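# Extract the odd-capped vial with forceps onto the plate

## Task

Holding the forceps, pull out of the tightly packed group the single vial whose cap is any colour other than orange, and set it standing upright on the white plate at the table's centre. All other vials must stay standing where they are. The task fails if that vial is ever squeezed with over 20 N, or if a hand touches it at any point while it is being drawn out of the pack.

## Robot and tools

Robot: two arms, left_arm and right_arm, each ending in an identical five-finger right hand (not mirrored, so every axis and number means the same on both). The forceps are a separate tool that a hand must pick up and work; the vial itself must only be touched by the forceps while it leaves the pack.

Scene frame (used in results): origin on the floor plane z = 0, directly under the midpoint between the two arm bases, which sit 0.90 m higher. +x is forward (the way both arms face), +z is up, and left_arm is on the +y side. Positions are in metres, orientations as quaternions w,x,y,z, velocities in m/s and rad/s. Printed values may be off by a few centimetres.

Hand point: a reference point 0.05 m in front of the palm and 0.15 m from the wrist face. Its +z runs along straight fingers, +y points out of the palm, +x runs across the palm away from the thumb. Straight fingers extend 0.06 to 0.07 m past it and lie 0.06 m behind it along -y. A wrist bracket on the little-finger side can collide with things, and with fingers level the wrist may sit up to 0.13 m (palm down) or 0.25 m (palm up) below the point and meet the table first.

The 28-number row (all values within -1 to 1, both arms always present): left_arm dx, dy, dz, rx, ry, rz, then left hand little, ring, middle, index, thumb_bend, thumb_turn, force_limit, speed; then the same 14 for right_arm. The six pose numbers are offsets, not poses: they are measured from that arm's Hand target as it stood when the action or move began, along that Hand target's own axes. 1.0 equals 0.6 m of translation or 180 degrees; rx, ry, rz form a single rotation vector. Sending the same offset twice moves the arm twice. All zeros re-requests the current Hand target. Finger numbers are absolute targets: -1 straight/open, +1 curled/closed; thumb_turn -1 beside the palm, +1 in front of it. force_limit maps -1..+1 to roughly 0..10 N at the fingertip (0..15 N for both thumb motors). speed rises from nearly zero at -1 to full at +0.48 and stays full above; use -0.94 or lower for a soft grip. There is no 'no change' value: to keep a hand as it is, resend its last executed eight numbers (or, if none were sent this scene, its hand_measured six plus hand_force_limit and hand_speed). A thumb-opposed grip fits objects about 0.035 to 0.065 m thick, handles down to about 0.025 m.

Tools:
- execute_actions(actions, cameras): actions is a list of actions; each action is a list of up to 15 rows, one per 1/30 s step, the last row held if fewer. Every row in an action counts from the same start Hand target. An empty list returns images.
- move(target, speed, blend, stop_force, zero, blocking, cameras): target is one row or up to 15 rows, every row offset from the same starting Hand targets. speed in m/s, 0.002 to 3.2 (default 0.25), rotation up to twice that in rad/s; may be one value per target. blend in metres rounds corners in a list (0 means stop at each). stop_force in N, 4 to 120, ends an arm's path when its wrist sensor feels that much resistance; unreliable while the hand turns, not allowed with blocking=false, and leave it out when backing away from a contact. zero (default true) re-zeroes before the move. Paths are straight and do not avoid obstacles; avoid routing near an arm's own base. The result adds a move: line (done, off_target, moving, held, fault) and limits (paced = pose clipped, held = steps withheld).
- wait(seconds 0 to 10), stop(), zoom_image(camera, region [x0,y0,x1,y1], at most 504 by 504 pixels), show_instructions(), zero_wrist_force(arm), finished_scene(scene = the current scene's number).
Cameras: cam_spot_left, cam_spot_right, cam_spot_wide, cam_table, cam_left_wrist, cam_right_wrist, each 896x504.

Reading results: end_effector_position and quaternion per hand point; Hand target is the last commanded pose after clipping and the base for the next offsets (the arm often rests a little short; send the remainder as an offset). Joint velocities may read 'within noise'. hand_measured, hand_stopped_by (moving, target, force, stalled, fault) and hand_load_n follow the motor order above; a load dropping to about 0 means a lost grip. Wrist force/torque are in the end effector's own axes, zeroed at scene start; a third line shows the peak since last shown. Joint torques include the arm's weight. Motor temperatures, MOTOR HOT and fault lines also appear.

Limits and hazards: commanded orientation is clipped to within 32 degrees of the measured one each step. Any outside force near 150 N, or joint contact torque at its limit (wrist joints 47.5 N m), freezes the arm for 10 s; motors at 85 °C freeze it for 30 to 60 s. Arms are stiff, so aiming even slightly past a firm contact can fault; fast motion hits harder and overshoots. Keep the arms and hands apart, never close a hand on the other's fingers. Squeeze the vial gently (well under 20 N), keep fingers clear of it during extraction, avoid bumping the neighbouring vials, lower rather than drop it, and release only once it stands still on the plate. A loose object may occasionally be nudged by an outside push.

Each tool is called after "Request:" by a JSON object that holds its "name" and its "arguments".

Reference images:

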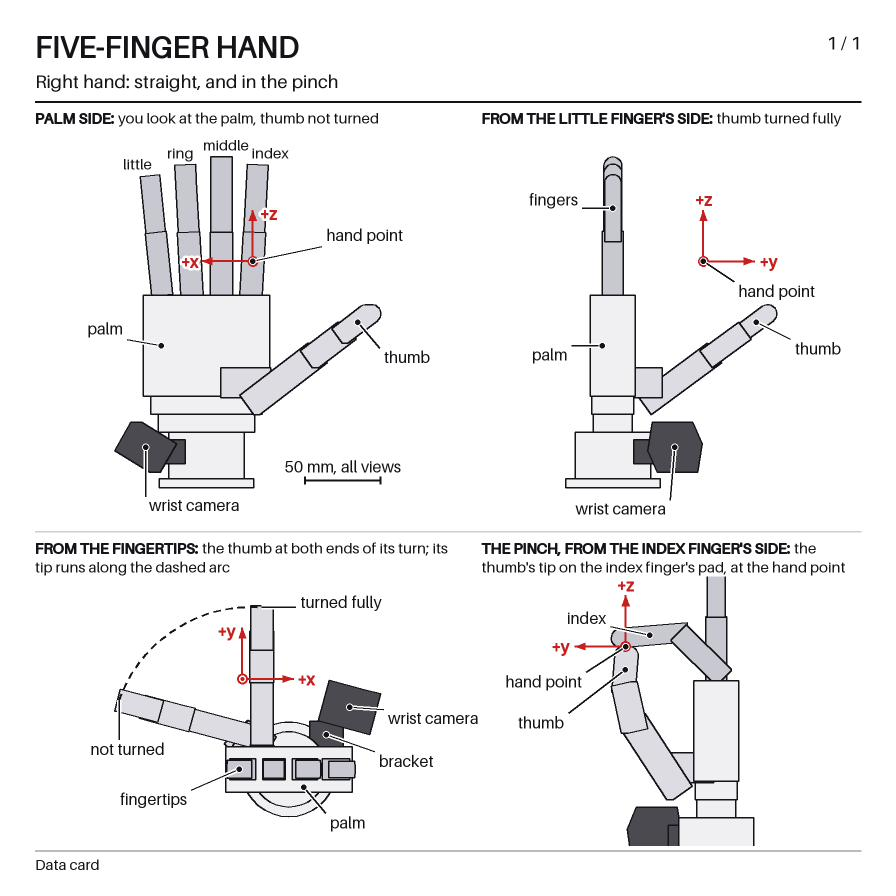

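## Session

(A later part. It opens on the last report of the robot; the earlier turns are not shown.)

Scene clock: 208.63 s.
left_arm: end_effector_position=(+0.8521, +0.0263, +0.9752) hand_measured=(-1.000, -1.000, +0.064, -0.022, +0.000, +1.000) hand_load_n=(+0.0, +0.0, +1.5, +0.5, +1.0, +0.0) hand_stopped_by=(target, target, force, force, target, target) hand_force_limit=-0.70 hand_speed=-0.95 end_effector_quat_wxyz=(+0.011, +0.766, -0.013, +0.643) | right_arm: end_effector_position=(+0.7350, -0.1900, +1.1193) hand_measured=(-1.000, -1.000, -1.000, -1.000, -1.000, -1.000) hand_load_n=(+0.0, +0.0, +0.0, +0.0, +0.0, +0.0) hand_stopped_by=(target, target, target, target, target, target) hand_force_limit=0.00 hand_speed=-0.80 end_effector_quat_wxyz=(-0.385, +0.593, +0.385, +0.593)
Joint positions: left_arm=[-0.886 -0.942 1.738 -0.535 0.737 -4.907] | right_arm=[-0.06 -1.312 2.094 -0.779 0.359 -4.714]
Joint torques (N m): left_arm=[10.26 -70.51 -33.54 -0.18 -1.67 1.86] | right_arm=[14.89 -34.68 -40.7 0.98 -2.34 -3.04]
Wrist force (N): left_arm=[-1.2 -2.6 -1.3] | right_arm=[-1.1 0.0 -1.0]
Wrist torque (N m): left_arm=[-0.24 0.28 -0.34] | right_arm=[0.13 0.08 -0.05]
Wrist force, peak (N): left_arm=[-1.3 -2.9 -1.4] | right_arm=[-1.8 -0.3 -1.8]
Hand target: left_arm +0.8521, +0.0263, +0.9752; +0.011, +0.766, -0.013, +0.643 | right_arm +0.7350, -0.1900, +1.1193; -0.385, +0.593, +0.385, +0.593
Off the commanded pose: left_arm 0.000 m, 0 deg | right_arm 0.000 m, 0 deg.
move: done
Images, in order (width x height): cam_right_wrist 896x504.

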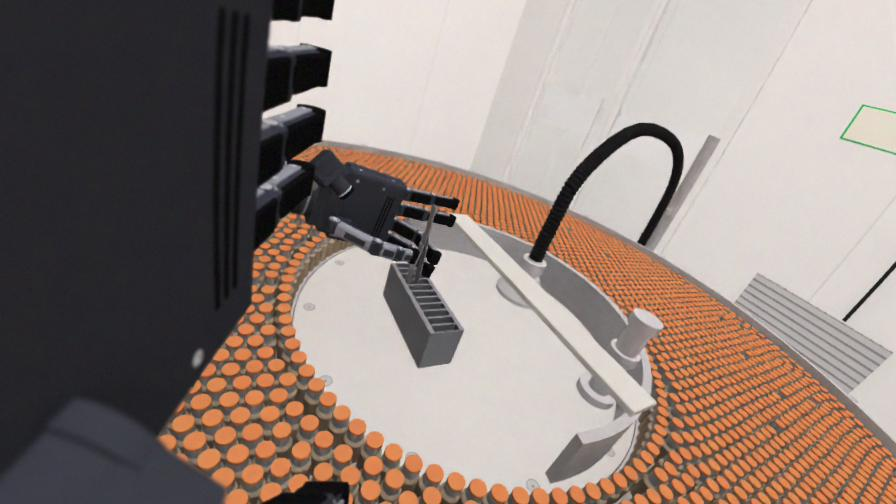

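Request:
{"name": "move", "arguments": {"target": [0,0,0,0,0,0,-1,-1,0.08,0.05,0.0,1,-0.7,-0.95, 0,0,0,0,0,0,-1,-1,-1,-1,-1,-1,0,-0.8], "speed": 0.06}}

Request:
{"name": "move", "arguments": {"target": [0.0328,0,-0.0058,0,0,0,-1,-1,0.08,0.05,0.0,1,-0.7,-0.95, 0,0,0,0,0,0,-1,-1,-1,-1,-1,-1,0,-0.8], "speed": 0.03, "cameras": ["cam_right_wrist"]}}

Request:
{"name": "zoom_image", "arguments": {"camera": "cam_right_wrist", "region": [370, 170, 470, 270]}}

Scene clock: 216.70 s.
left_arm: end_effector_position=(+0.8521, +0.0263, +0.9752) hand_measured=(-1.000, -1.000, +0.064, +0.002, +0.000, +1.000) hand_load_n=(+0.0, +0.0, +0.0, +1.5, +0.5, +0.0) hand_stopped_by=(target, target, force, force, target, target) hand_force_limit=-0.70 hand_speed=-0.95 end_effector_quat_wxyz=(+0.011, +0.766, -0.013, +0.643) | right_arm: end_effector_position=(+0.7350, -0.1900, +1.1193) hand_measured=(-1.000, -1.000, -1.000, -1.000, -1.000, -1.000) hand_load_n=(+0.0, +0.0, +0.0, +0.0, +0.0, +0.0) hand_stopped_by=(target, target, target, target, target, target) hand_force_limit=0.00 hand_speed=-0.80 end_effector_quat_wxyz=(-0.385, +0.593, +0.385, +0.593)
Joint positions: left_arm=[-0.886 -0.942 1.738 -0.535 0.737 -4.907] | right_arm=[-0.06 -1.312 2.094 -0.779 0.359 -4.714]
Joint torques (N m): left_arm=[8.23 -69.37 -28.7 -0.4 -1.27 1.8] | right_arm=[13.44 -34.09 -40.67 1.1 -2.52 -2.88]
Wrist force (N): left_arm=[-1.2 -2.7 -1.4] | right_arm=[-1.3 0.5 -1.5]
Wrist torque (N m): left_arm=[-0.23 0.27 -0.32] | right_arm=[0.25 0.13 -0.05]
Wrist force, peak (N): left_arm=[-1.2 -2.9 -1.6] | right_arm=[-1.4 0.9 -1.7]
Hand target: left_arm +0.8521, +0.0263, +0.9752; +0.011, +0.766, -0.013, +0.643 | right_arm +0.7350, -0.1900, +1.1193; -0.385, +0.593, +0.385, +0.593
Off the commanded pose: left_arm 0.000 m, 0 deg | right_arm 0.000 m, 0 deg.
move: done

Scene clock: 217.73 s.
left_arm: end_effector_position=(+0.8521, +0.0263, +0.9949) hand_measured=(-1.000, -1.000, +0.064, +0.002, +0.000, +1.000) hand_load_n=(+0.0, +0.0, +0.0, +1.0, +0.5, +0.5) hand_stopped_by=(target, target, force, force, target, target) hand_force_limit=-0.70 hand_speed=-0.95 end_effector_quat_wxyz=(+0.011, +0.766, -0.013, +0.643) | right_arm: end_effector_position=(+0.7350, -0.1900, +1.1193) hand_measured=(-1.000, -1.000, -1.000, -1.000, -1.000, -1.000) hand_load_n=(+0.0, +0.0, +0.0, +0.0, +0.0, +0.0) hand_stopped_by=(target, target, target, target, target, target) hand_force_limit=0.00 hand_speed=-0.80 end_effector_quat_wxyz=(-0.385, +0.593, +0.385, +0.593)
Joint positions: left_arm=[-0.886 -0.965 1.732 -0.507 0.737 -4.907] | right_arm=[-0.06 -1.312 2.094 -0.779 0.359 -4.714]
Joint torques (N m): left_arm=[3.79 -94.91 -43.15 2.18 -1.66 0.71] | right_arm=[13.16 -37.27 -40.99 0.99 -2.57 -2.81]
Wrist force (N): left_arm=[-1.4 -2.7 -1.0] | right_arm=[-1.2 0.0 -1.2]
Wrist torque (N m): left_arm=[-0.29 0.23 -0.30] | right_arm=[0.15 0.10 -0.06]
Wrist force, peak (N): left_arm=[-1.6 -3.0 -1.3] | right_arm=[-1.2 0.0 -1.9]
Hand target: left_arm +0.8520, +0.0263, +0.9951; +0.011, +0.766, -0.013, +0.643 | right_arm +0.7350, -0.1900, +1.1193; -0.385, +0.593, +0.385, +0.593
Off the commanded pose: left_arm 0.000 m, 0 deg | right_arm 0.000 m, 0 deg.
move: done
Images, in order (width x height): cam_right_wrist 896x504.

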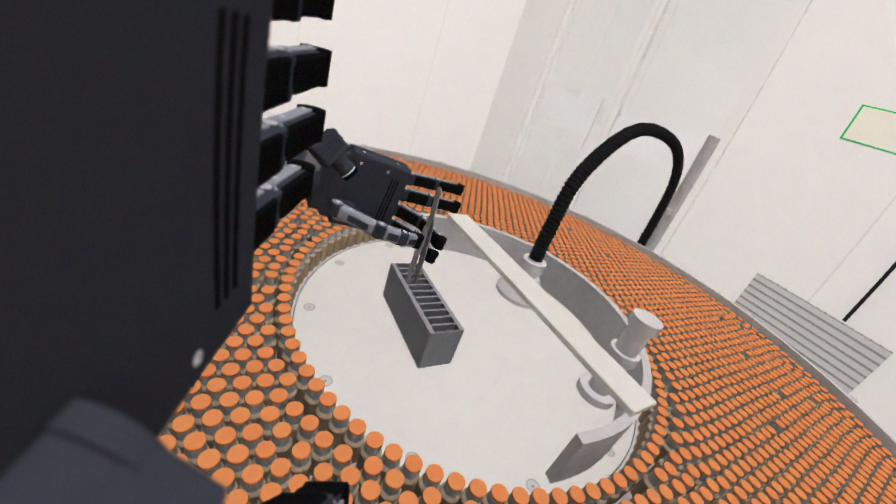

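Scaled by 5.040 from the camera's 896x504 image, which has a finer 1280x720 frame.

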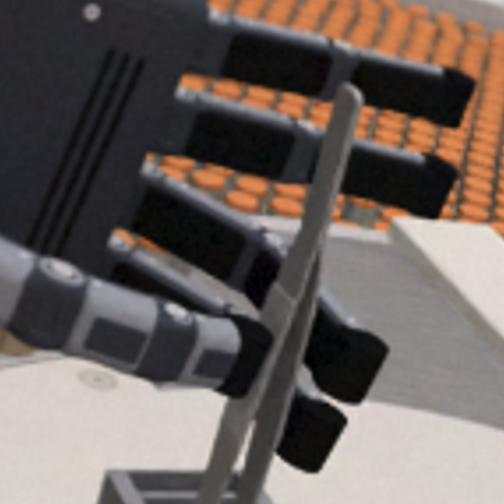

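Request:
{"name": "move", "arguments": {"target": [0.197,0,-0.0348,0,0,0,-1,-1,0.08,0.05,0.0,1,-0.7,-0.95,0,0,0,0,0,0,-1,-1,-1,-1,-1,-1,0,-0.8], "speed": 0.06, "cameras": ["cam_right_wrist","cam_spot_wide","cam_table"]}}

Scene clock: 247.10 s.
left_arm: end_effector_position=(+0.8520, +0.0263, +1.1150) hand_measured=(-1.000, -1.000, +0.064, +0.002, +0.000, +1.000) hand_load_n=(+0.0, +0.0, +1.0, +0.0, +0.0, +0.0) hand_stopped_by=(target, target, force, force, target, target) hand_force_limit=-0.70 hand_speed=-0.95 end_effector_quat_wxyz=(+0.011, +0.766, -0.013, +0.643) | right_arm: end_effector_position=(+0.7350, -0.1900, +1.1193) hand_measured=(-1.000, -1.000, -1.000, -1.000, -1.000, -1.000) hand_load_n=(+0.0, +0.0, +0.0, +0.0, +0.0, +0.0) hand_stopped_by=(target, target, target, target, target, target) hand_force_limit=0.00 hand_speed=-0.80 end_effector_quat_wxyz=(-0.385, +0.593, +0.385, +0.593)
Joint positions: left_arm=[-0.886 -1.089 1.675 -0.325 0.737 -4.907] | right_arm=[-0.06 -1.312 2.094 -0.779 0.359 -4.714]
Joint torques (N m): left_arm=[-5.17 -88.86 -49.03 1.73 -2.31 -2.35] | right_arm=[12.81 -36.64 -40.38 1.13 -2.74 -2.97]
Wrist force (N): left_arm=[-0.8 -2.4 -0.6] | right_arm=[-1.2 -0.1 -1.4]
Wrist torque (N m): left_arm=[-0.33 0.09 -0.25] | right_arm=[0.16 0.11 -0.06]
Wrist force, peak (N): left_arm=[-1.6 -2.9 -1.3] | right_arm=[-1.5 0.3 -1.9]
Hand target: left_arm +0.8520, +0.0263, +1.1152; +0.011, +0.766, -0.013, +0.643 | right_arm +0.7350, -0.1900, +1.1193; -0.385, +0.593, +0.385, +0.593
Off the commanded pose: left_arm 0.000 m, 0 deg | right_arm 0.000 m, 0 deg.
move: done
Images, in order (width x height): cam_spot_wide 896x504, cam_table 896x504, cam_right_wrist 896x504.

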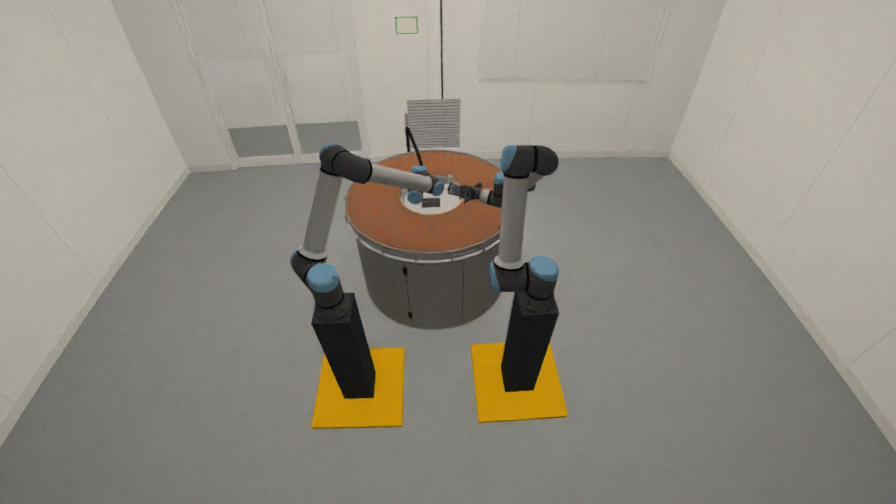

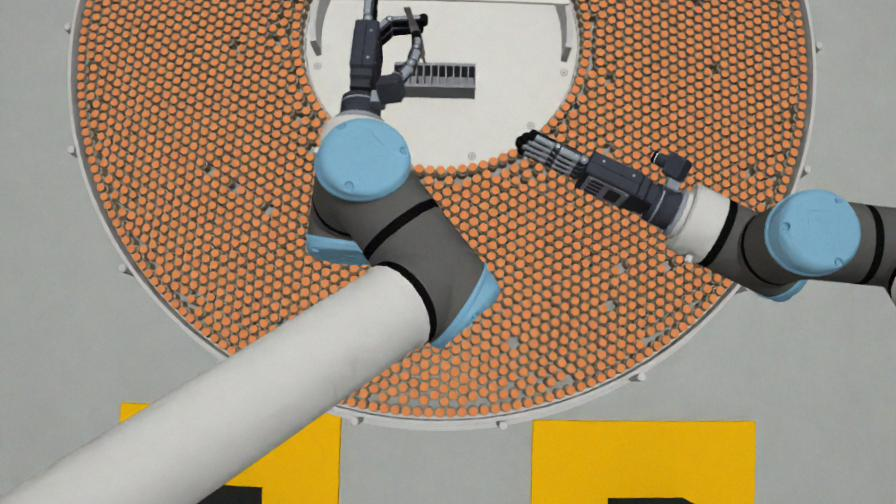

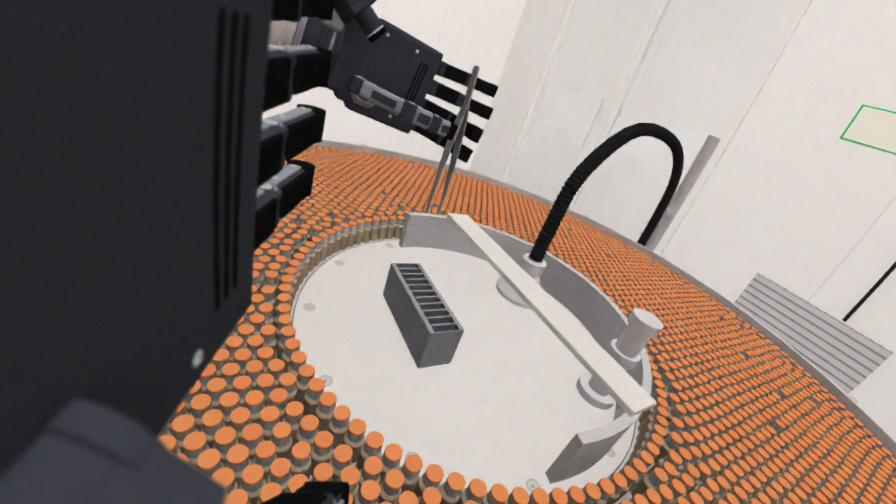

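Request:
{"name": "zoom_image", "arguments": {"camera": "cam_right_wrist", "region": [330, 0, 610, 250]}}

Scaled by 1.800 from the camera's 896x504 image, which has a finer 1280x720 frame.

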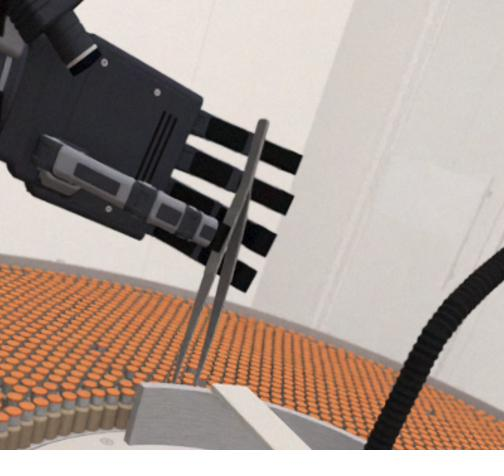

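Request:
{"name": "zoom_image", "arguments": {"camera": "cam_right_wrist", "region": [440, 0, 896, 256]}}

Request:
{"name": "zoom_image", "arguments": {"camera": "cam_right_wrist", "region": [400, 40, 520, 220]}}

Scaled by 1.105 from the camera's 896x504 image, which has a finer 1280x720 frame.

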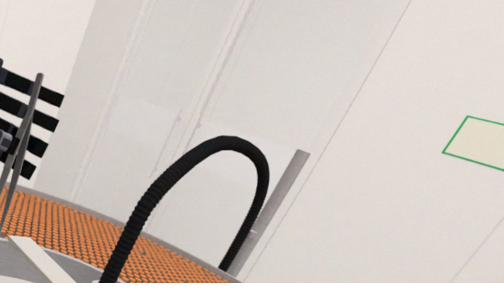

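Scaled by 2.800 from the camera's 896x504 image, which has a finer 1280x720 frame.

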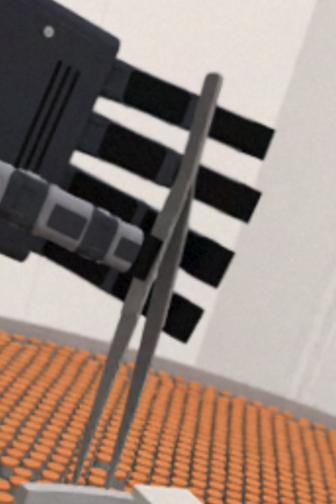

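Request:
{"name": "move", "arguments": {"target": [-0.1150,0.0272,-0.4124,-0.1751,0,0.0309,-1,-1,0.08,0.05,0.0,1,-0.7,-0.95,-0.0672,-0.3579,-0.0407,-0.0556,0,0,-1,-1,-1,-1,-1,-1,0,-0.8], "speed": 0.1, "cameras": ["cam_right_wrist","cam_table"]}}

Scene clock: 310.20 s.
left_arm: end_effector_position=(+0.5960, +0.0189, +1.0901) hand_measured=(-1.000, -1.000, +0.064, +0.002, +0.000, +1.000) hand_load_n=(+0.0, -0.5, +0.5, +0.5, +0.5, +0.5) hand_stopped_by=(target, target, force, force, target, target) hand_force_limit=-0.70 hand_speed=-0.95 end_effector_quat_wxyz=(+0.188, +0.732, -0.224, +0.615) | right_arm: end_effector_position=(+0.5289, -0.1251, +1.0792) hand_measured=(-1.000, -1.000, -1.000, -1.000, -1.000, -1.000) hand_load_n=(+0.0, +0.0, +0.0, +0.0, +0.0, +0.0) hand_stopped_by=(target, target, target, target, target, target) hand_force_limit=0.00 hand_speed=-0.80 end_effector_quat_wxyz=(-0.332, +0.625, +0.332, +0.624)
Joint positions: left_arm=[-1.012 -1.377 2.146 -0.578 1.158 -4.789] | right_arm=[0.18 -1.52 2.463 -0.941 0.774 -4.713]
Joint torques (N m): left_arm=[-7.15 -61.46 -27.76 -3.38 3.82 2.47] | right_arm=[15.45 -49.86 -14.48 -4.5 2.81 2.71]
Wrist force (N): left_arm=[-1.5 -2.5 -0.6] | right_arm=[-1.6 0.0 -1.1]
Wrist torque (N m): left_arm=[-0.28 0.20 -0.34] | right_arm=[0.12 0.21 -0.26]
Wrist force, peak (N): left_arm=[-1.8 -2.8 -1.6] | right_arm=[-1.8 0.6 -1.8]
Hand target: left_arm +0.5959, +0.0189, +1.0901; +0.188, +0.732, -0.224, +0.615 | right_arm +0.5288, -0.1251, +1.0792; -0.332, +0.625, +0.332, +0.624
Off the commanded pose: left_arm 0.000 m, 0 deg | right_arm 0.000 m, 0 deg.
move: done
Images, in order (width x height): cam_table 896x504, cam_right_wrist 896x504.

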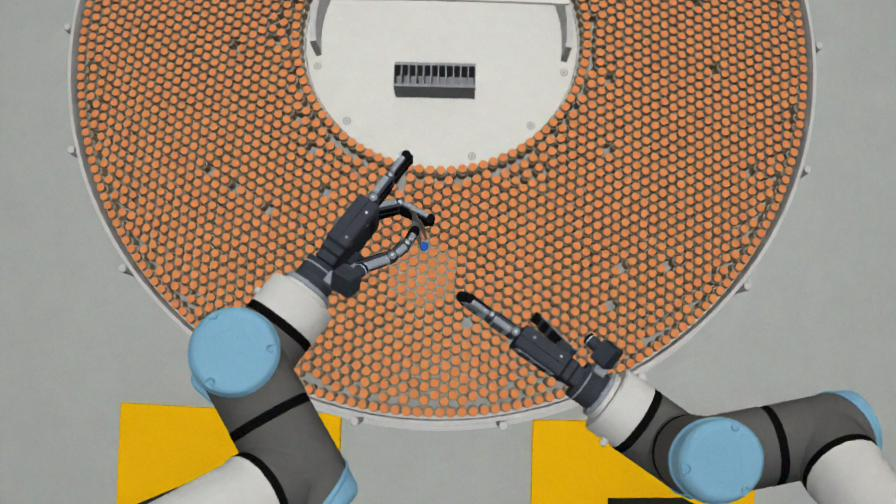

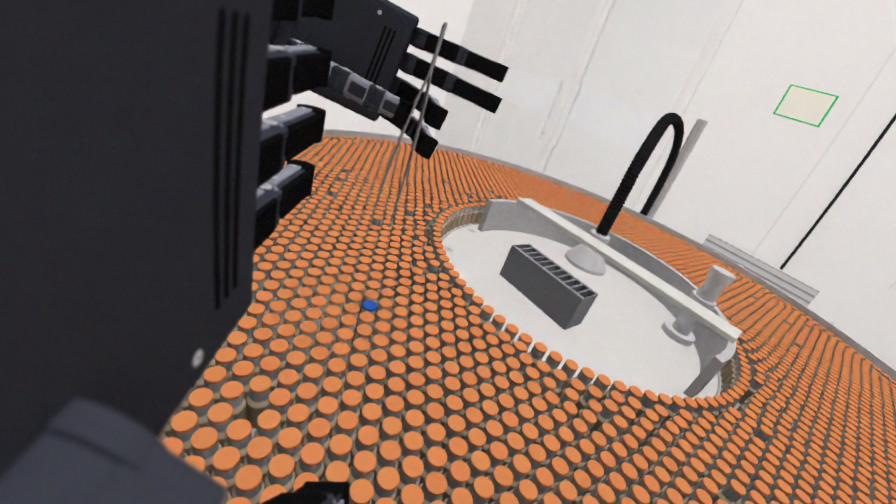

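Request:
{"name": "zoom_image", "arguments": {"camera": "cam_right_wrist", "region": [350, 10, 530, 240]}}

Request:
{"name": "zoom_image", "arguments": {"camera": "cam_table", "region": [370, 190, 470, 290]}}

Scaled by 2.191 from the camera's 896x504 image, which has a finer 1280x720 frame.

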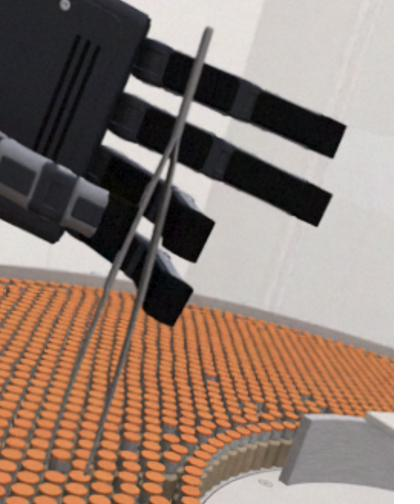

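Scaled by 5.040 from the camera's 896x504 image, which has a finer 1280x720 frame.

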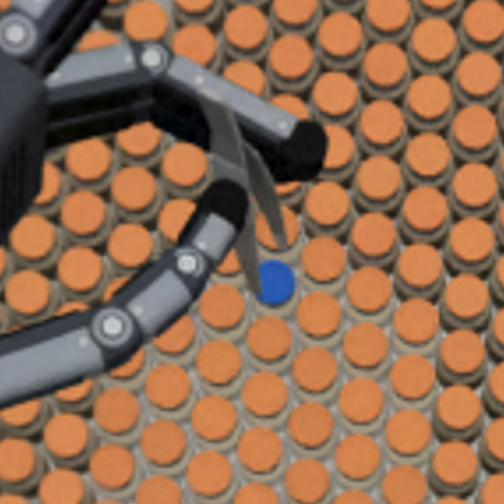

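Request:
{"name": "zoom_image", "arguments": {"camera": "cam_table", "region": [400, 220, 450, 270]}}

Request:
{"name": "zoom_image", "arguments": {"camera": "cam_right_wrist", "region": [340, 150, 440, 320]}}

Scaled by 10.080 from the camera's 896x504 image, which has a finer 1280x720 frame.

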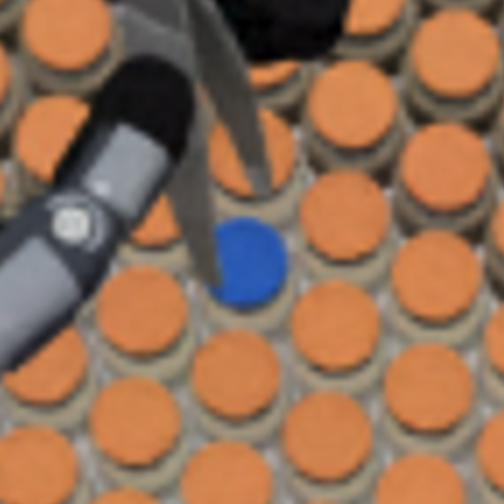

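Scaled by 2.965 from the camera's 896x504 image, which has a finer 1280x720 frame.

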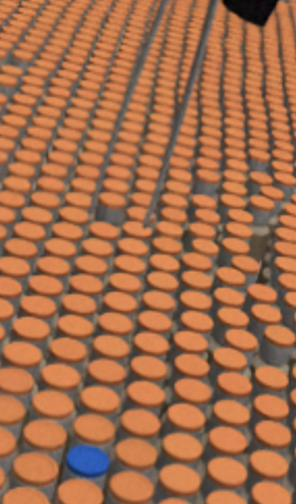

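Request:
{"name": "move", "arguments": {"target": [0,0,0,0,0,0,-1,-1,0.08,0.05,0.0,1,-0.7,-0.95,0,0.1817,0.0889,0.2222,0,0,-1,-1,-1,-1,-1,-1,0,-0.8], "speed": 0.15, "cameras": ["cam_right_wrist","cam_table"]}}

Scene clock: 380.43 s.
left_arm: end_effector_position=(+0.5959, +0.0189, +1.0901) hand_measured=(-1.000, -1.000, +0.064, +0.002, +0.000, +1.000) hand_load_n=(+0.0, +0.0, +1.0, +0.0, +0.5, +0.5) hand_stopped_by=(target, target, force, force, target, target) hand_force_limit=-0.70 hand_speed=-0.95 end_effector_quat_wxyz=(+0.188, +0.732, -0.224, +0.615) | right_arm: end_effector_position=(+0.6490, -0.1418, +1.0791) hand_measured=(-1.000, -1.000, -1.000, -1.000, -1.000, -1.000) hand_load_n=(+0.0, +0.0, +0.0, +0.0, +0.0, +0.0) hand_stopped_by=(target, target, target, target, target, target) hand_force_limit=0.00 hand_speed=-0.80 end_effector_quat_wxyz=(+0.525, -0.474, -0.525, -0.473)
Joint positions: left_arm=[-1.013 -1.377 2.146 -0.579 1.158 -4.789] | right_arm=[-0.062 -1.201 2.032 -0.837 -0.166 -4.705]
Joint torques (N m): left_arm=[-6.94 -61.6 -28.14 -3.34 3.55 2.3] | right_arm=[-20.99 -40.09 -38.72 2.68 -3.15 -3.73]
Wrist force (N): left_arm=[-1.4 -2.5 -0.8] | right_arm=[-1.3 0.0 -1.2]
Wrist torque (N m): left_arm=[-0.28 0.20 -0.33] | right_arm=[0.16 0.09 0.00]
Wrist force, peak (N): left_arm=[-1.8 -2.7 -1.2] | right_arm=[-1.9 0.2 -2.1]
Hand target: left_arm +0.5959, +0.0189, +1.0901; +0.188, +0.732, -0.224, +0.615 | right_arm +0.6490, -0.1418, +1.0791; +0.526, -0.474, -0.525, -0.473
Off the commanded pose: left_arm 0.000 m, 0 deg | right_arm 0.000 m, 0 deg.
move: done
Images, in order (width x height): cam_table 896x504, cam_right_wrist 896x504.

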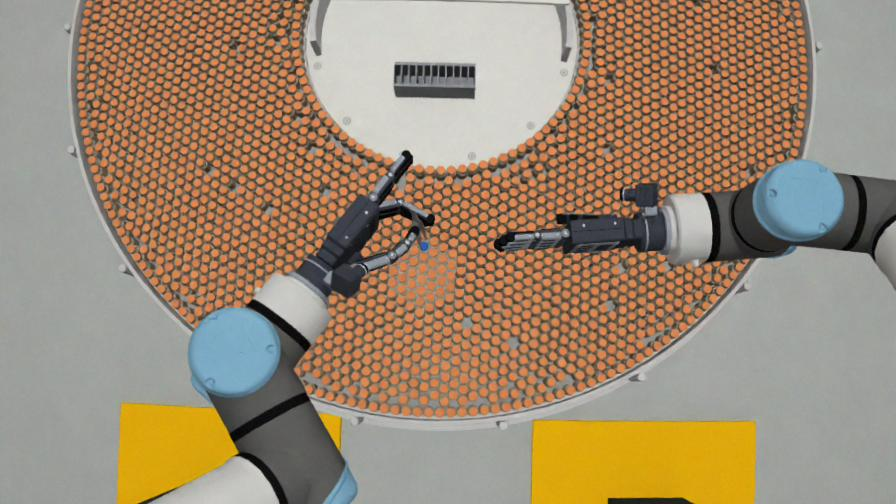

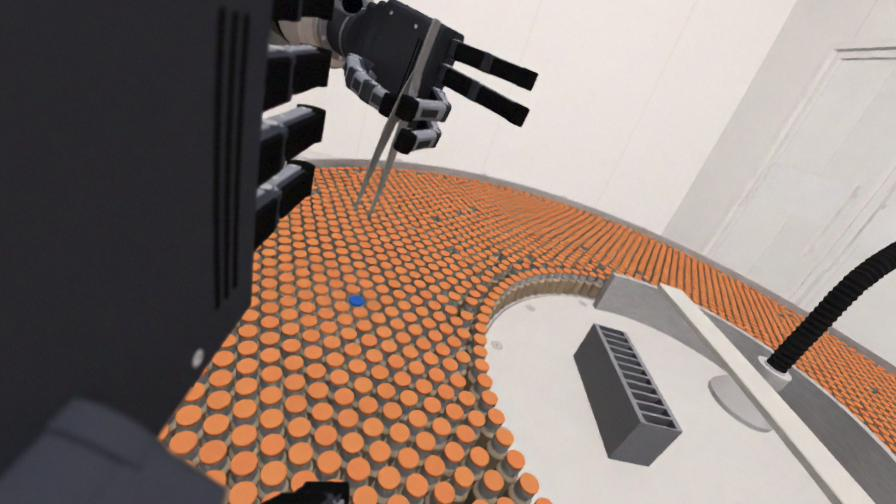

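Request:
{"name": "zoom_image", "arguments": {"camera": "cam_right_wrist", "region": [330, 0, 510, 230]}}

Request:
{"name": "zoom_image", "arguments": {"camera": "cam_right_wrist", "region": [330, 150, 430, 320]}}

Scaled by 2.191 from the camera's 896x504 image, which has a finer 1280x720 frame.

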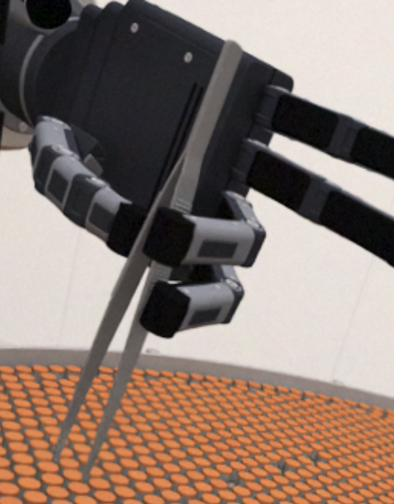

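Scaled by 2.965 from the camera's 896x504 image, which has a finer 1280x720 frame.

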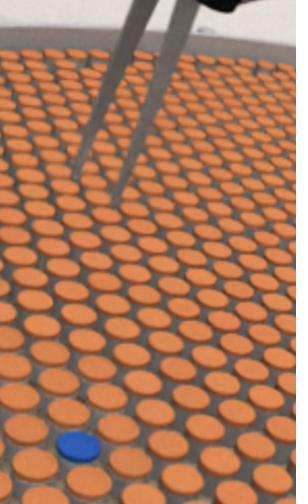

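Request:
{"name": "move", "arguments": {"target": [-0.0025,0.0110,-0.0140,-0.0470,0.0278,0.0534,-1,-1,0.08,0.05,0.0,1,-0.7,-0.95,0,0,0,0,0,0,-1,-1,-1,-1,-1,-1,0,-0.8], "speed": 0.08, "cameras": ["cam_right_wrist","cam_table"]}}

Request:
{"name": "zoom_image", "arguments": {"camera": "cam_right_wrist", "region": [330, 0, 510, 230]}}

Request:
{"name": "zoom_image", "arguments": {"camera": "cam_table", "region": [400, 195, 450, 270]}}

Scene clock: 415.97 s.
left_arm: end_effector_position=(+0.5851, +0.0182, +1.0901) hand_measured=(-1.000, -1.000, +0.064, +0.002, +0.000, +1.000) hand_load_n=(+0.0, +0.0, +1.0, +0.0, +0.0, +0.5) hand_stopped_by=(target, target, force, force, target, target) hand_force_limit=-0.70 hand_speed=-0.95 end_effector_quat_wxyz=(+0.199, +0.668, -0.321, +0.642) | right_arm: end_effector_position=(+0.6490, -0.1418, +1.0791) hand_measured=(-1.000, -1.000, -1.000, -1.000, -1.000, -1.000) hand_load_n=(+0.0, +0.0, +0.0, +0.0, +0.0, +0.0) hand_stopped_by=(target, target, target, target, target, target) hand_force_limit=0.00 hand_speed=-0.80 end_effector_quat_wxyz=(+0.525, -0.474, -0.525, -0.473)
Joint positions: left_arm=[-0.962 -1.382 2.177 -0.694 1.358 -4.587] | right_arm=[-0.062 -1.201 2.032 -0.837 -0.166 -4.705]
Joint torques (N m): left_arm=[12.65 -34.76 -27.89 -4.12 3.65 2.33] | right_arm=[-21.99 -41.84 -38.97 2.17 -2.82 -3.39]
Wrist force (N): left_arm=[-0.8 -1.9 -1.0] | right_arm=[-1.0 -0.2 -1.7]
Wrist torque (N m): left_arm=[-0.11 0.17 -0.26] | right_arm=[0.14 0.06 0.01]
Wrist force, peak (N): left_arm=[-2.0 -2.5 -0.9] | right_arm=[-1.6 0.3 -1.5]
Hand target: left_arm +0.5851, +0.0182, +1.0901; +0.199, +0.668, -0.321, +0.642 | right_arm +0.6490, -0.1418, +1.0791; +0.525, -0.474, -0.525, -0.473
Off the commanded pose: left_arm 0.000 m, 0 deg | right_arm 0.000 m, 0 deg.
move: done
Images, in order (width x height): cam_table 896x504, cam_right_wrist 896x504.

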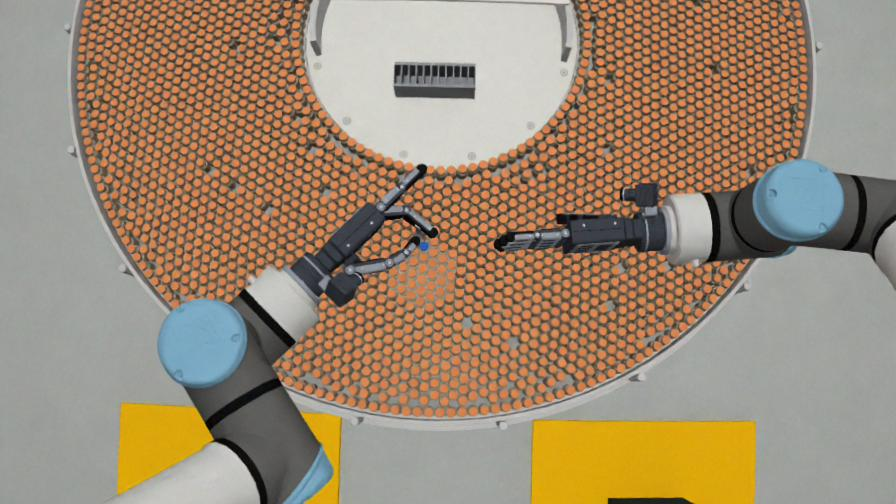

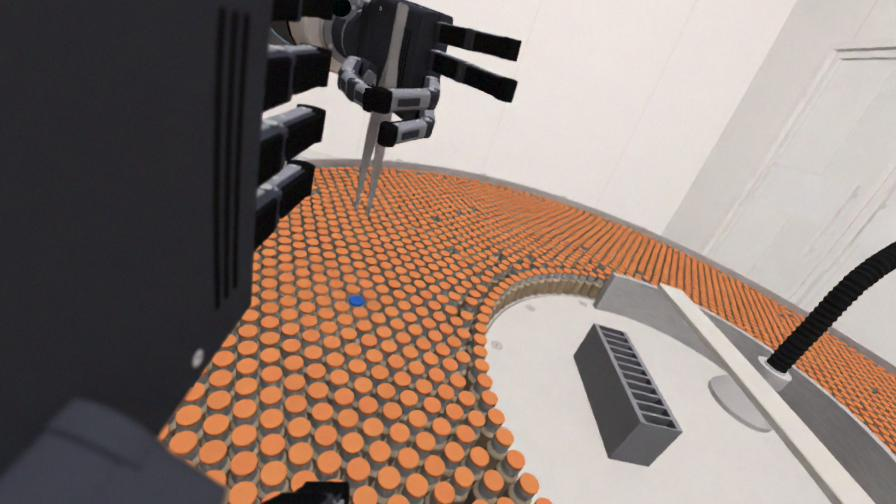

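Scaled by 2.191 from the camera's 896x504 image, which has a finer 1280x720 frame.

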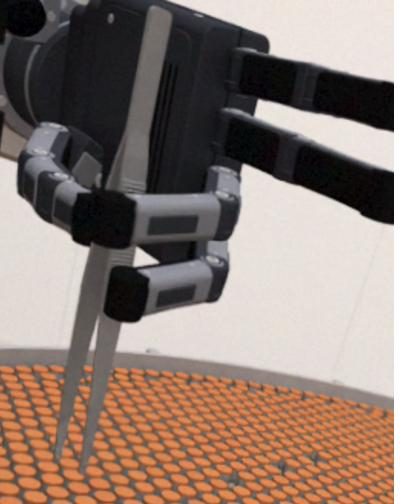

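Scaled by 6.720 from the camera's 896x504 image, which has a finer 1280x720 frame.

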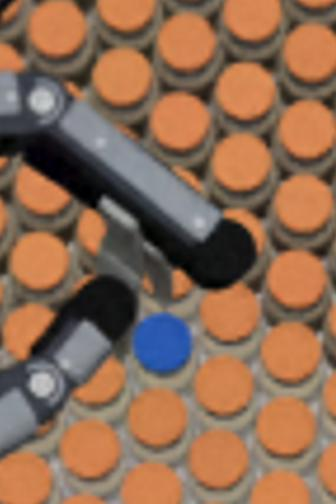

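Request:
{"name": "move", "arguments": {"target": [0,0,0,0,0,0,-1,-1,0.08,0.05,0.0,1,-0.7,-0.95,0,-0.2156,0.0204,-0.2222,0,0,-1,-1,-1,-1,-1,-1,0,-0.8], "speed": 0.15, "cameras": ["cam_right_wrist"]}}

Request:
{"name": "zoom_image", "arguments": {"camera": "cam_right_wrist", "region": [330, 0, 510, 230]}}

Request:
{"name": "zoom_image", "arguments": {"camera": "cam_right_wrist", "region": [340, 150, 440, 320]}}

Scene clock: 430.90 s.
left_arm: end_effector_position=(+0.5851, +0.0182, +1.0901) hand_measured=(-1.000, -1.000, +0.064, +0.002, +0.000, +1.000) hand_load_n=(+0.0, +0.5, +0.5, +0.0, +0.5, +0.0) hand_stopped_by=(target, target, force, force, target, target) hand_force_limit=-0.70 hand_speed=-0.95 end_effector_quat_wxyz=(+0.199, +0.668, -0.321, +0.642) | right_arm: end_effector_position=(+0.5191, -0.1431, +1.0792) hand_measured=(-1.000, -1.000, -1.000, -1.000, -1.000, -1.000) hand_load_n=(+0.0, +0.0, +0.0, +0.0, +0.0, +0.0) hand_stopped_by=(target, target, target, target, target, target) hand_force_limit=0.00 hand_speed=-0.80 end_effector_quat_wxyz=(-0.332, +0.625, +0.332, +0.624)
Joint positions: left_arm=[-0.962 -1.382 2.177 -0.695 1.358 -4.586] | right_arm=[0.134 -1.552 2.496 -0.942 0.728 -4.714]
Joint torques (N m): left_arm=[14.54 -34.66 -28.34 -4 3.62 2.44] | right_arm=[16.79 -49.24 -16.28 -3.96 2.85 2.17]
Wrist force (N): left_arm=[-0.8 -1.8 -1.2] | right_arm=[-1.5 -0.3 -1.6]
Wrist torque (N m): left_arm=[-0.09 0.18 -0.26] | right_arm=[0.08 0.17 -0.26]
Wrist force, peak (N): left_arm=[-1.2 -2.0 -1.3] | right_arm=[-2.0 0.6 -1.9]
Hand target: left_arm +0.5851, +0.0182, +1.0901; +0.199, +0.668, -0.321, +0.642 | right_arm +0.5191, -0.1431, +1.0792; -0.332, +0.625, +0.332, +0.624
Off the commanded pose: left_arm 0.000 m, 0 deg | right_arm 0.000 m, 0 deg.
move: done
Images, in order (width x height): cam_right_wrist 896x504.

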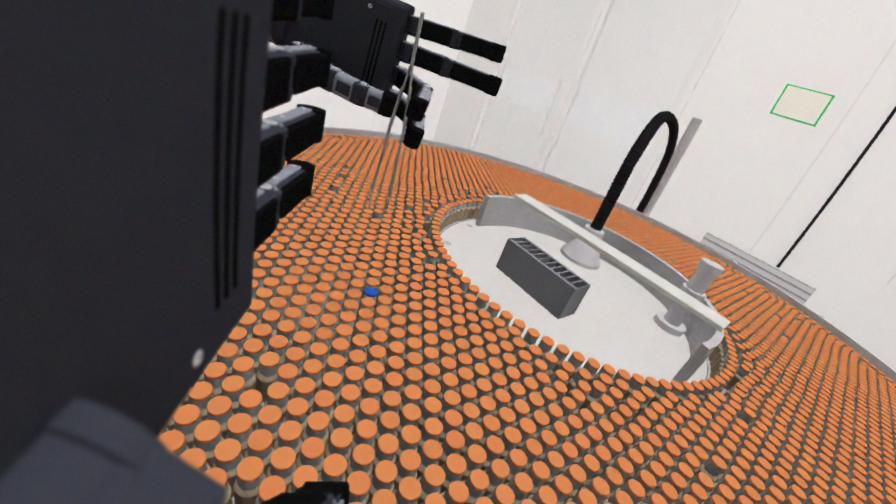

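Scaled by 2.191 from the camera's 896x504 image, which has a finer 1280x720 frame.

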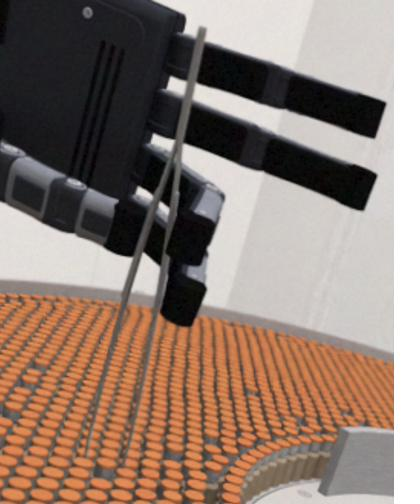

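Scaled by 2.965 from the camera's 896x504 image, which has a finer 1280x720 frame.

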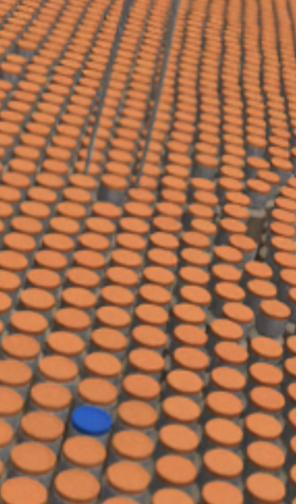

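Request:
{"name": "move", "arguments": {"target": [-0.0986,0.0146,0.0099,0,0,0,-1,-1,0.08,0.05,0.0,1,-0.7,-0.95,0,0,0,0,0,0,-1,-1,-1,-1,-1,-1,0,-0.8], "speed": 0.06, "cameras": ["cam_right_wrist","cam_table"]}}

Request:
{"name": "zoom_image", "arguments": {"camera": "cam_right_wrist", "region": [320, 120, 440, 310]}}

Request:
{"name": "zoom_image", "arguments": {"camera": "cam_table", "region": [400, 210, 450, 270]}}

Scene clock: 486.30 s.
left_arm: end_effector_position=(+0.5852, +0.0182, +1.0301) hand_measured=(-1.000, -1.000, +0.064, +0.002, +0.000, +1.000) hand_load_n=(+0.0, +0.0, +0.5, +0.0, +0.5, +0.5) hand_stopped_by=(target, target, force, force, target, target) hand_force_limit=-0.70 hand_speed=-0.95 end_effector_quat_wxyz=(+0.199, +0.668, -0.321, +0.642) | right_arm: end_effector_position=(+0.5191, -0.1431, +1.0792) hand_measured=(-1.000, -1.000, -1.000, -1.000, -1.000, -1.000) hand_load_n=(+0.0, +0.0, +0.0, +0.0, +0.0, +0.0) hand_stopped_by=(target, target, target, target, target, target) hand_force_limit=0.00 hand_speed=-0.80 end_effector_quat_wxyz=(-0.332, +0.625, +0.332, +0.624)
Joint positions: left_arm=[-0.962 -1.291 2.212 -0.82 1.358 -4.586] | right_arm=[0.135 -1.552 2.496 -0.942 0.728 -4.714]
Joint torques (N m): left_arm=[14.88 -38.27 -23.73 -3.97 3.65 -0.64] | right_arm=[16.27 -44.82 -17.73 -3.54 3.22 2.11]
Wrist force (N): left_arm=[-1.1 -1.8 -0.8] | right_arm=[-1.9 0.2 -1.9]
Wrist torque (N m): left_arm=[-0.12 0.23 -0.25] | right_arm=[0.17 0.23 -0.27]
Wrist force, peak (N): left_arm=[-1.4 -2.2 -1.3] | right_arm=[-2.0 -0.4 -2.1]
Hand target: left_arm +0.5852, +0.0182, +1.0300; +0.199, +0.668, -0.321, +0.642 | right_arm +0.5191, -0.1431, +1.0792; -0.332, +0.625, +0.332, +0.624
Off the commanded pose: left_arm 0.000 m, 0 deg | right_arm 0.000 m, 0 deg.
move: done
Images, in order (width x height): cam_table 896x504, cam_right_wrist 896x504.

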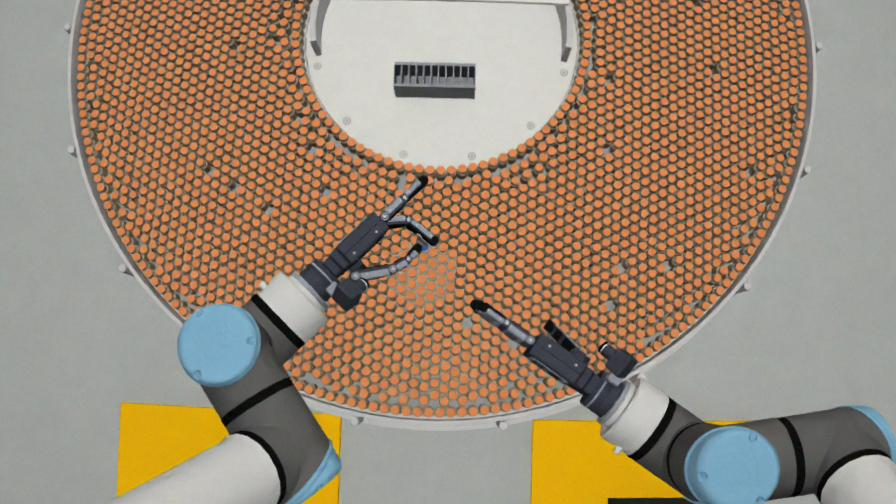

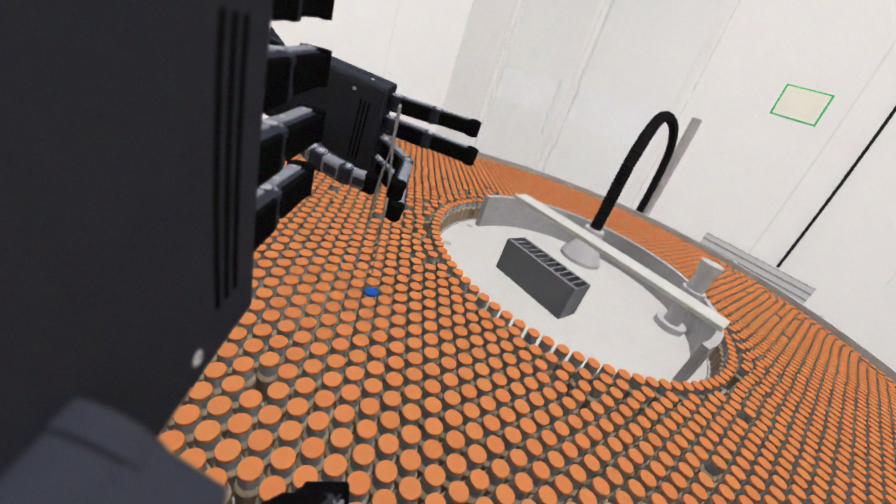

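Scaled by 2.653 from the camera's 896x504 image, which has a finer 1280x720 frame.

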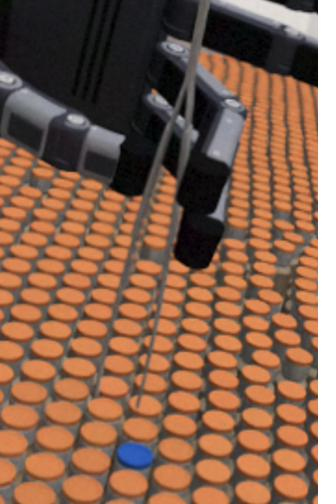

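Scaled by 8.400 from the camera's 896x504 image, which has a finer 1280x720 frame.

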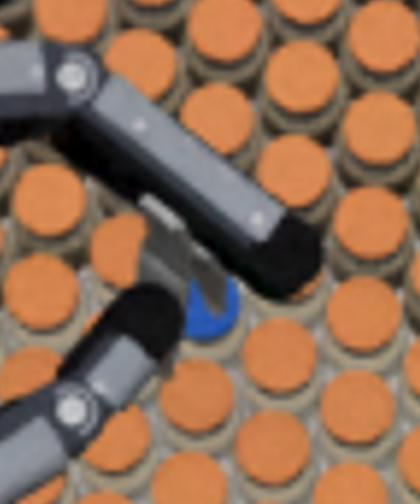

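Request:
{"name": "move", "arguments": {"target": [-0.0134,-0.0083,0.0146,0,0,0,-1,-1,0.08,0.05,0.0,1,-0.7,-0.95,0,0,0,0,0,0,-1,-1,-1,-1,-1,-1,0,-0.8], "speed": 0.03, "cameras": ["cam_right_wrist","cam_table"]}}

Request:
{"name": "zoom_image", "arguments": {"camera": "cam_right_wrist", "region": [320, 190, 440, 310]}}

Request:
{"name": "zoom_image", "arguments": {"camera": "cam_table", "region": [400, 210, 450, 270]}}

Scene clock: 505.53 s.
left_arm: end_effector_position=(+0.5951, +0.0172, +1.0220) hand_measured=(-1.000, -1.000, +0.064, +0.002, +0.000, +1.000) hand_load_n=(+0.0, +0.0, +1.0, +0.0, +0.5, +0.0) hand_stopped_by=(target, target, force, force, target, target) hand_force_limit=-0.70 hand_speed=-0.95 end_effector_quat_wxyz=(+0.199, +0.668, -0.321, +0.642) end_effector_velocity=(+0.001, +0.000, -0.004) end_effector_angular_velocity=(+0.003, +0.002, +0.000) | right_arm: end_effector_position=(+0.5191, -0.1431, +1.0792) hand_measured=(-1.000, -1.000, -1.000, -1.000, -1.000, -1.000) hand_load_n=(+0.0, +0.0, +0.0, +0.0, +0.0, +0.0) hand_stopped_by=(target, target, target, target, target, target) hand_force_limit=0.00 hand_speed=-0.80 end_effector_quat_wxyz=(-0.332, +0.625, +0.332, +0.624)
Joint positions: left_arm=[-0.947 -1.267 2.199 -0.832 1.373 -4.585] | right_arm=[0.135 -1.552 2.496 -0.942 0.728 -4.714]
Joint velocities: left_arm=[0.002 0.007 -0.002 -0.001 0.002 0] | right_arm=[within noise]
Joint torques (N m): left_arm=[15.87 -41.43 -40.15 -4.15 3.71 2.46] | right_arm=[17.63 -39.71 -22.64 -2.13 3.02 1.32]
Wrist force (N): left_arm=[-0.7 -1.5 -1.5] | right_arm=[-1.3 -0.1 -1.5]
Wrist torque (N m): left_arm=[-0.03 0.20 -0.23] | right_arm=[0.12 0.13 -0.24]
Wrist force, peak (N): left_arm=[-1.2 -2.2 -1.2] | right_arm=[-1.8 -0.6 -2.2]
Hand target: left_arm +0.5952, +0.0172, +1.0219; +0.199, +0.668, -0.321, +0.642 | right_arm +0.5191, -0.1431, +1.0792; -0.332, +0.625, +0.332, +0.624
Off the commanded pose: left_arm 0.000 m, 0 deg | right_arm 0.000 m, 0 deg.
move: done
Images, in order (width x height): cam_table 896x504, cam_right_wrist 896x504.

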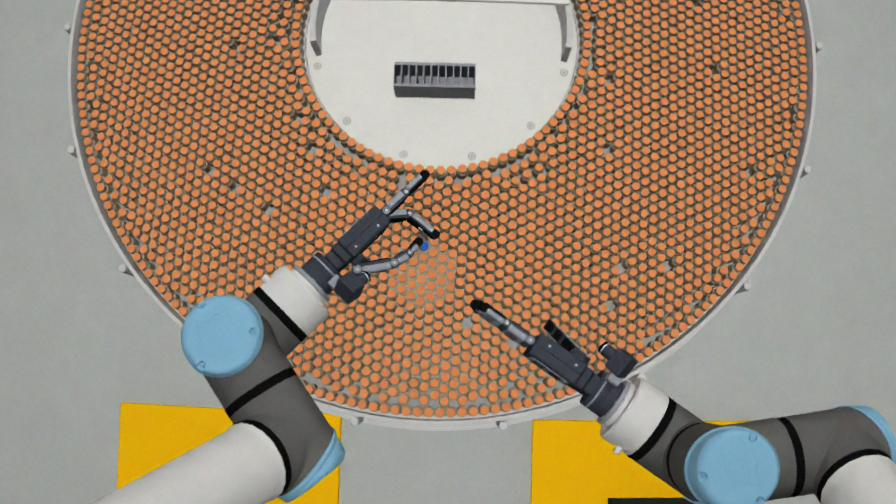

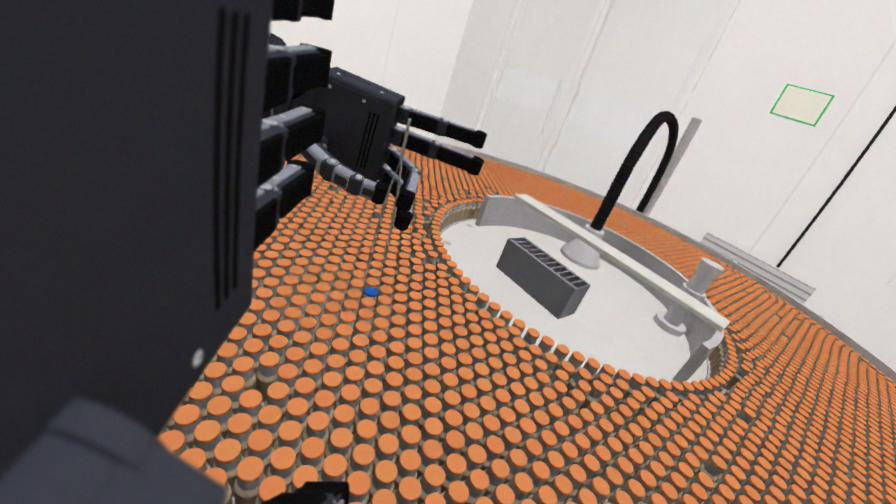

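Scaled by 4.200 from the camera's 896x504 image, which has a finer 1280x720 frame.

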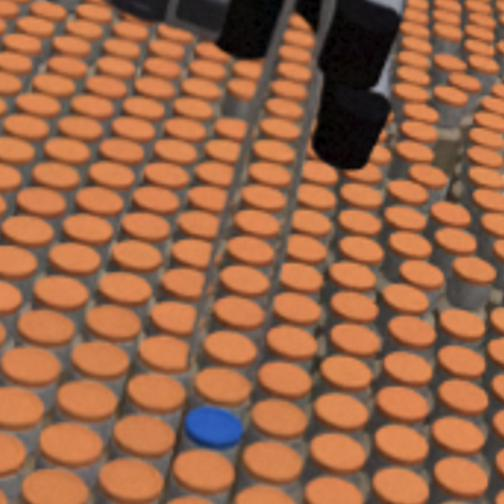

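Scaled by 8.400 from the camera's 896x504 image, which has a finer 1280x720 frame.

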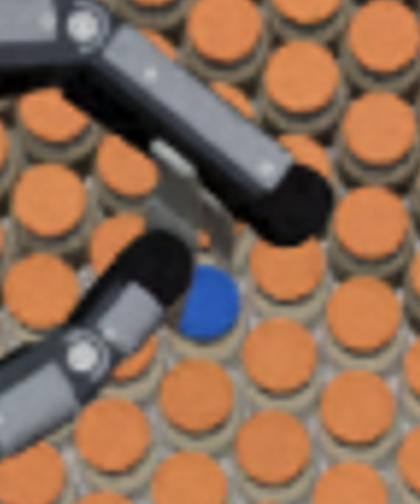

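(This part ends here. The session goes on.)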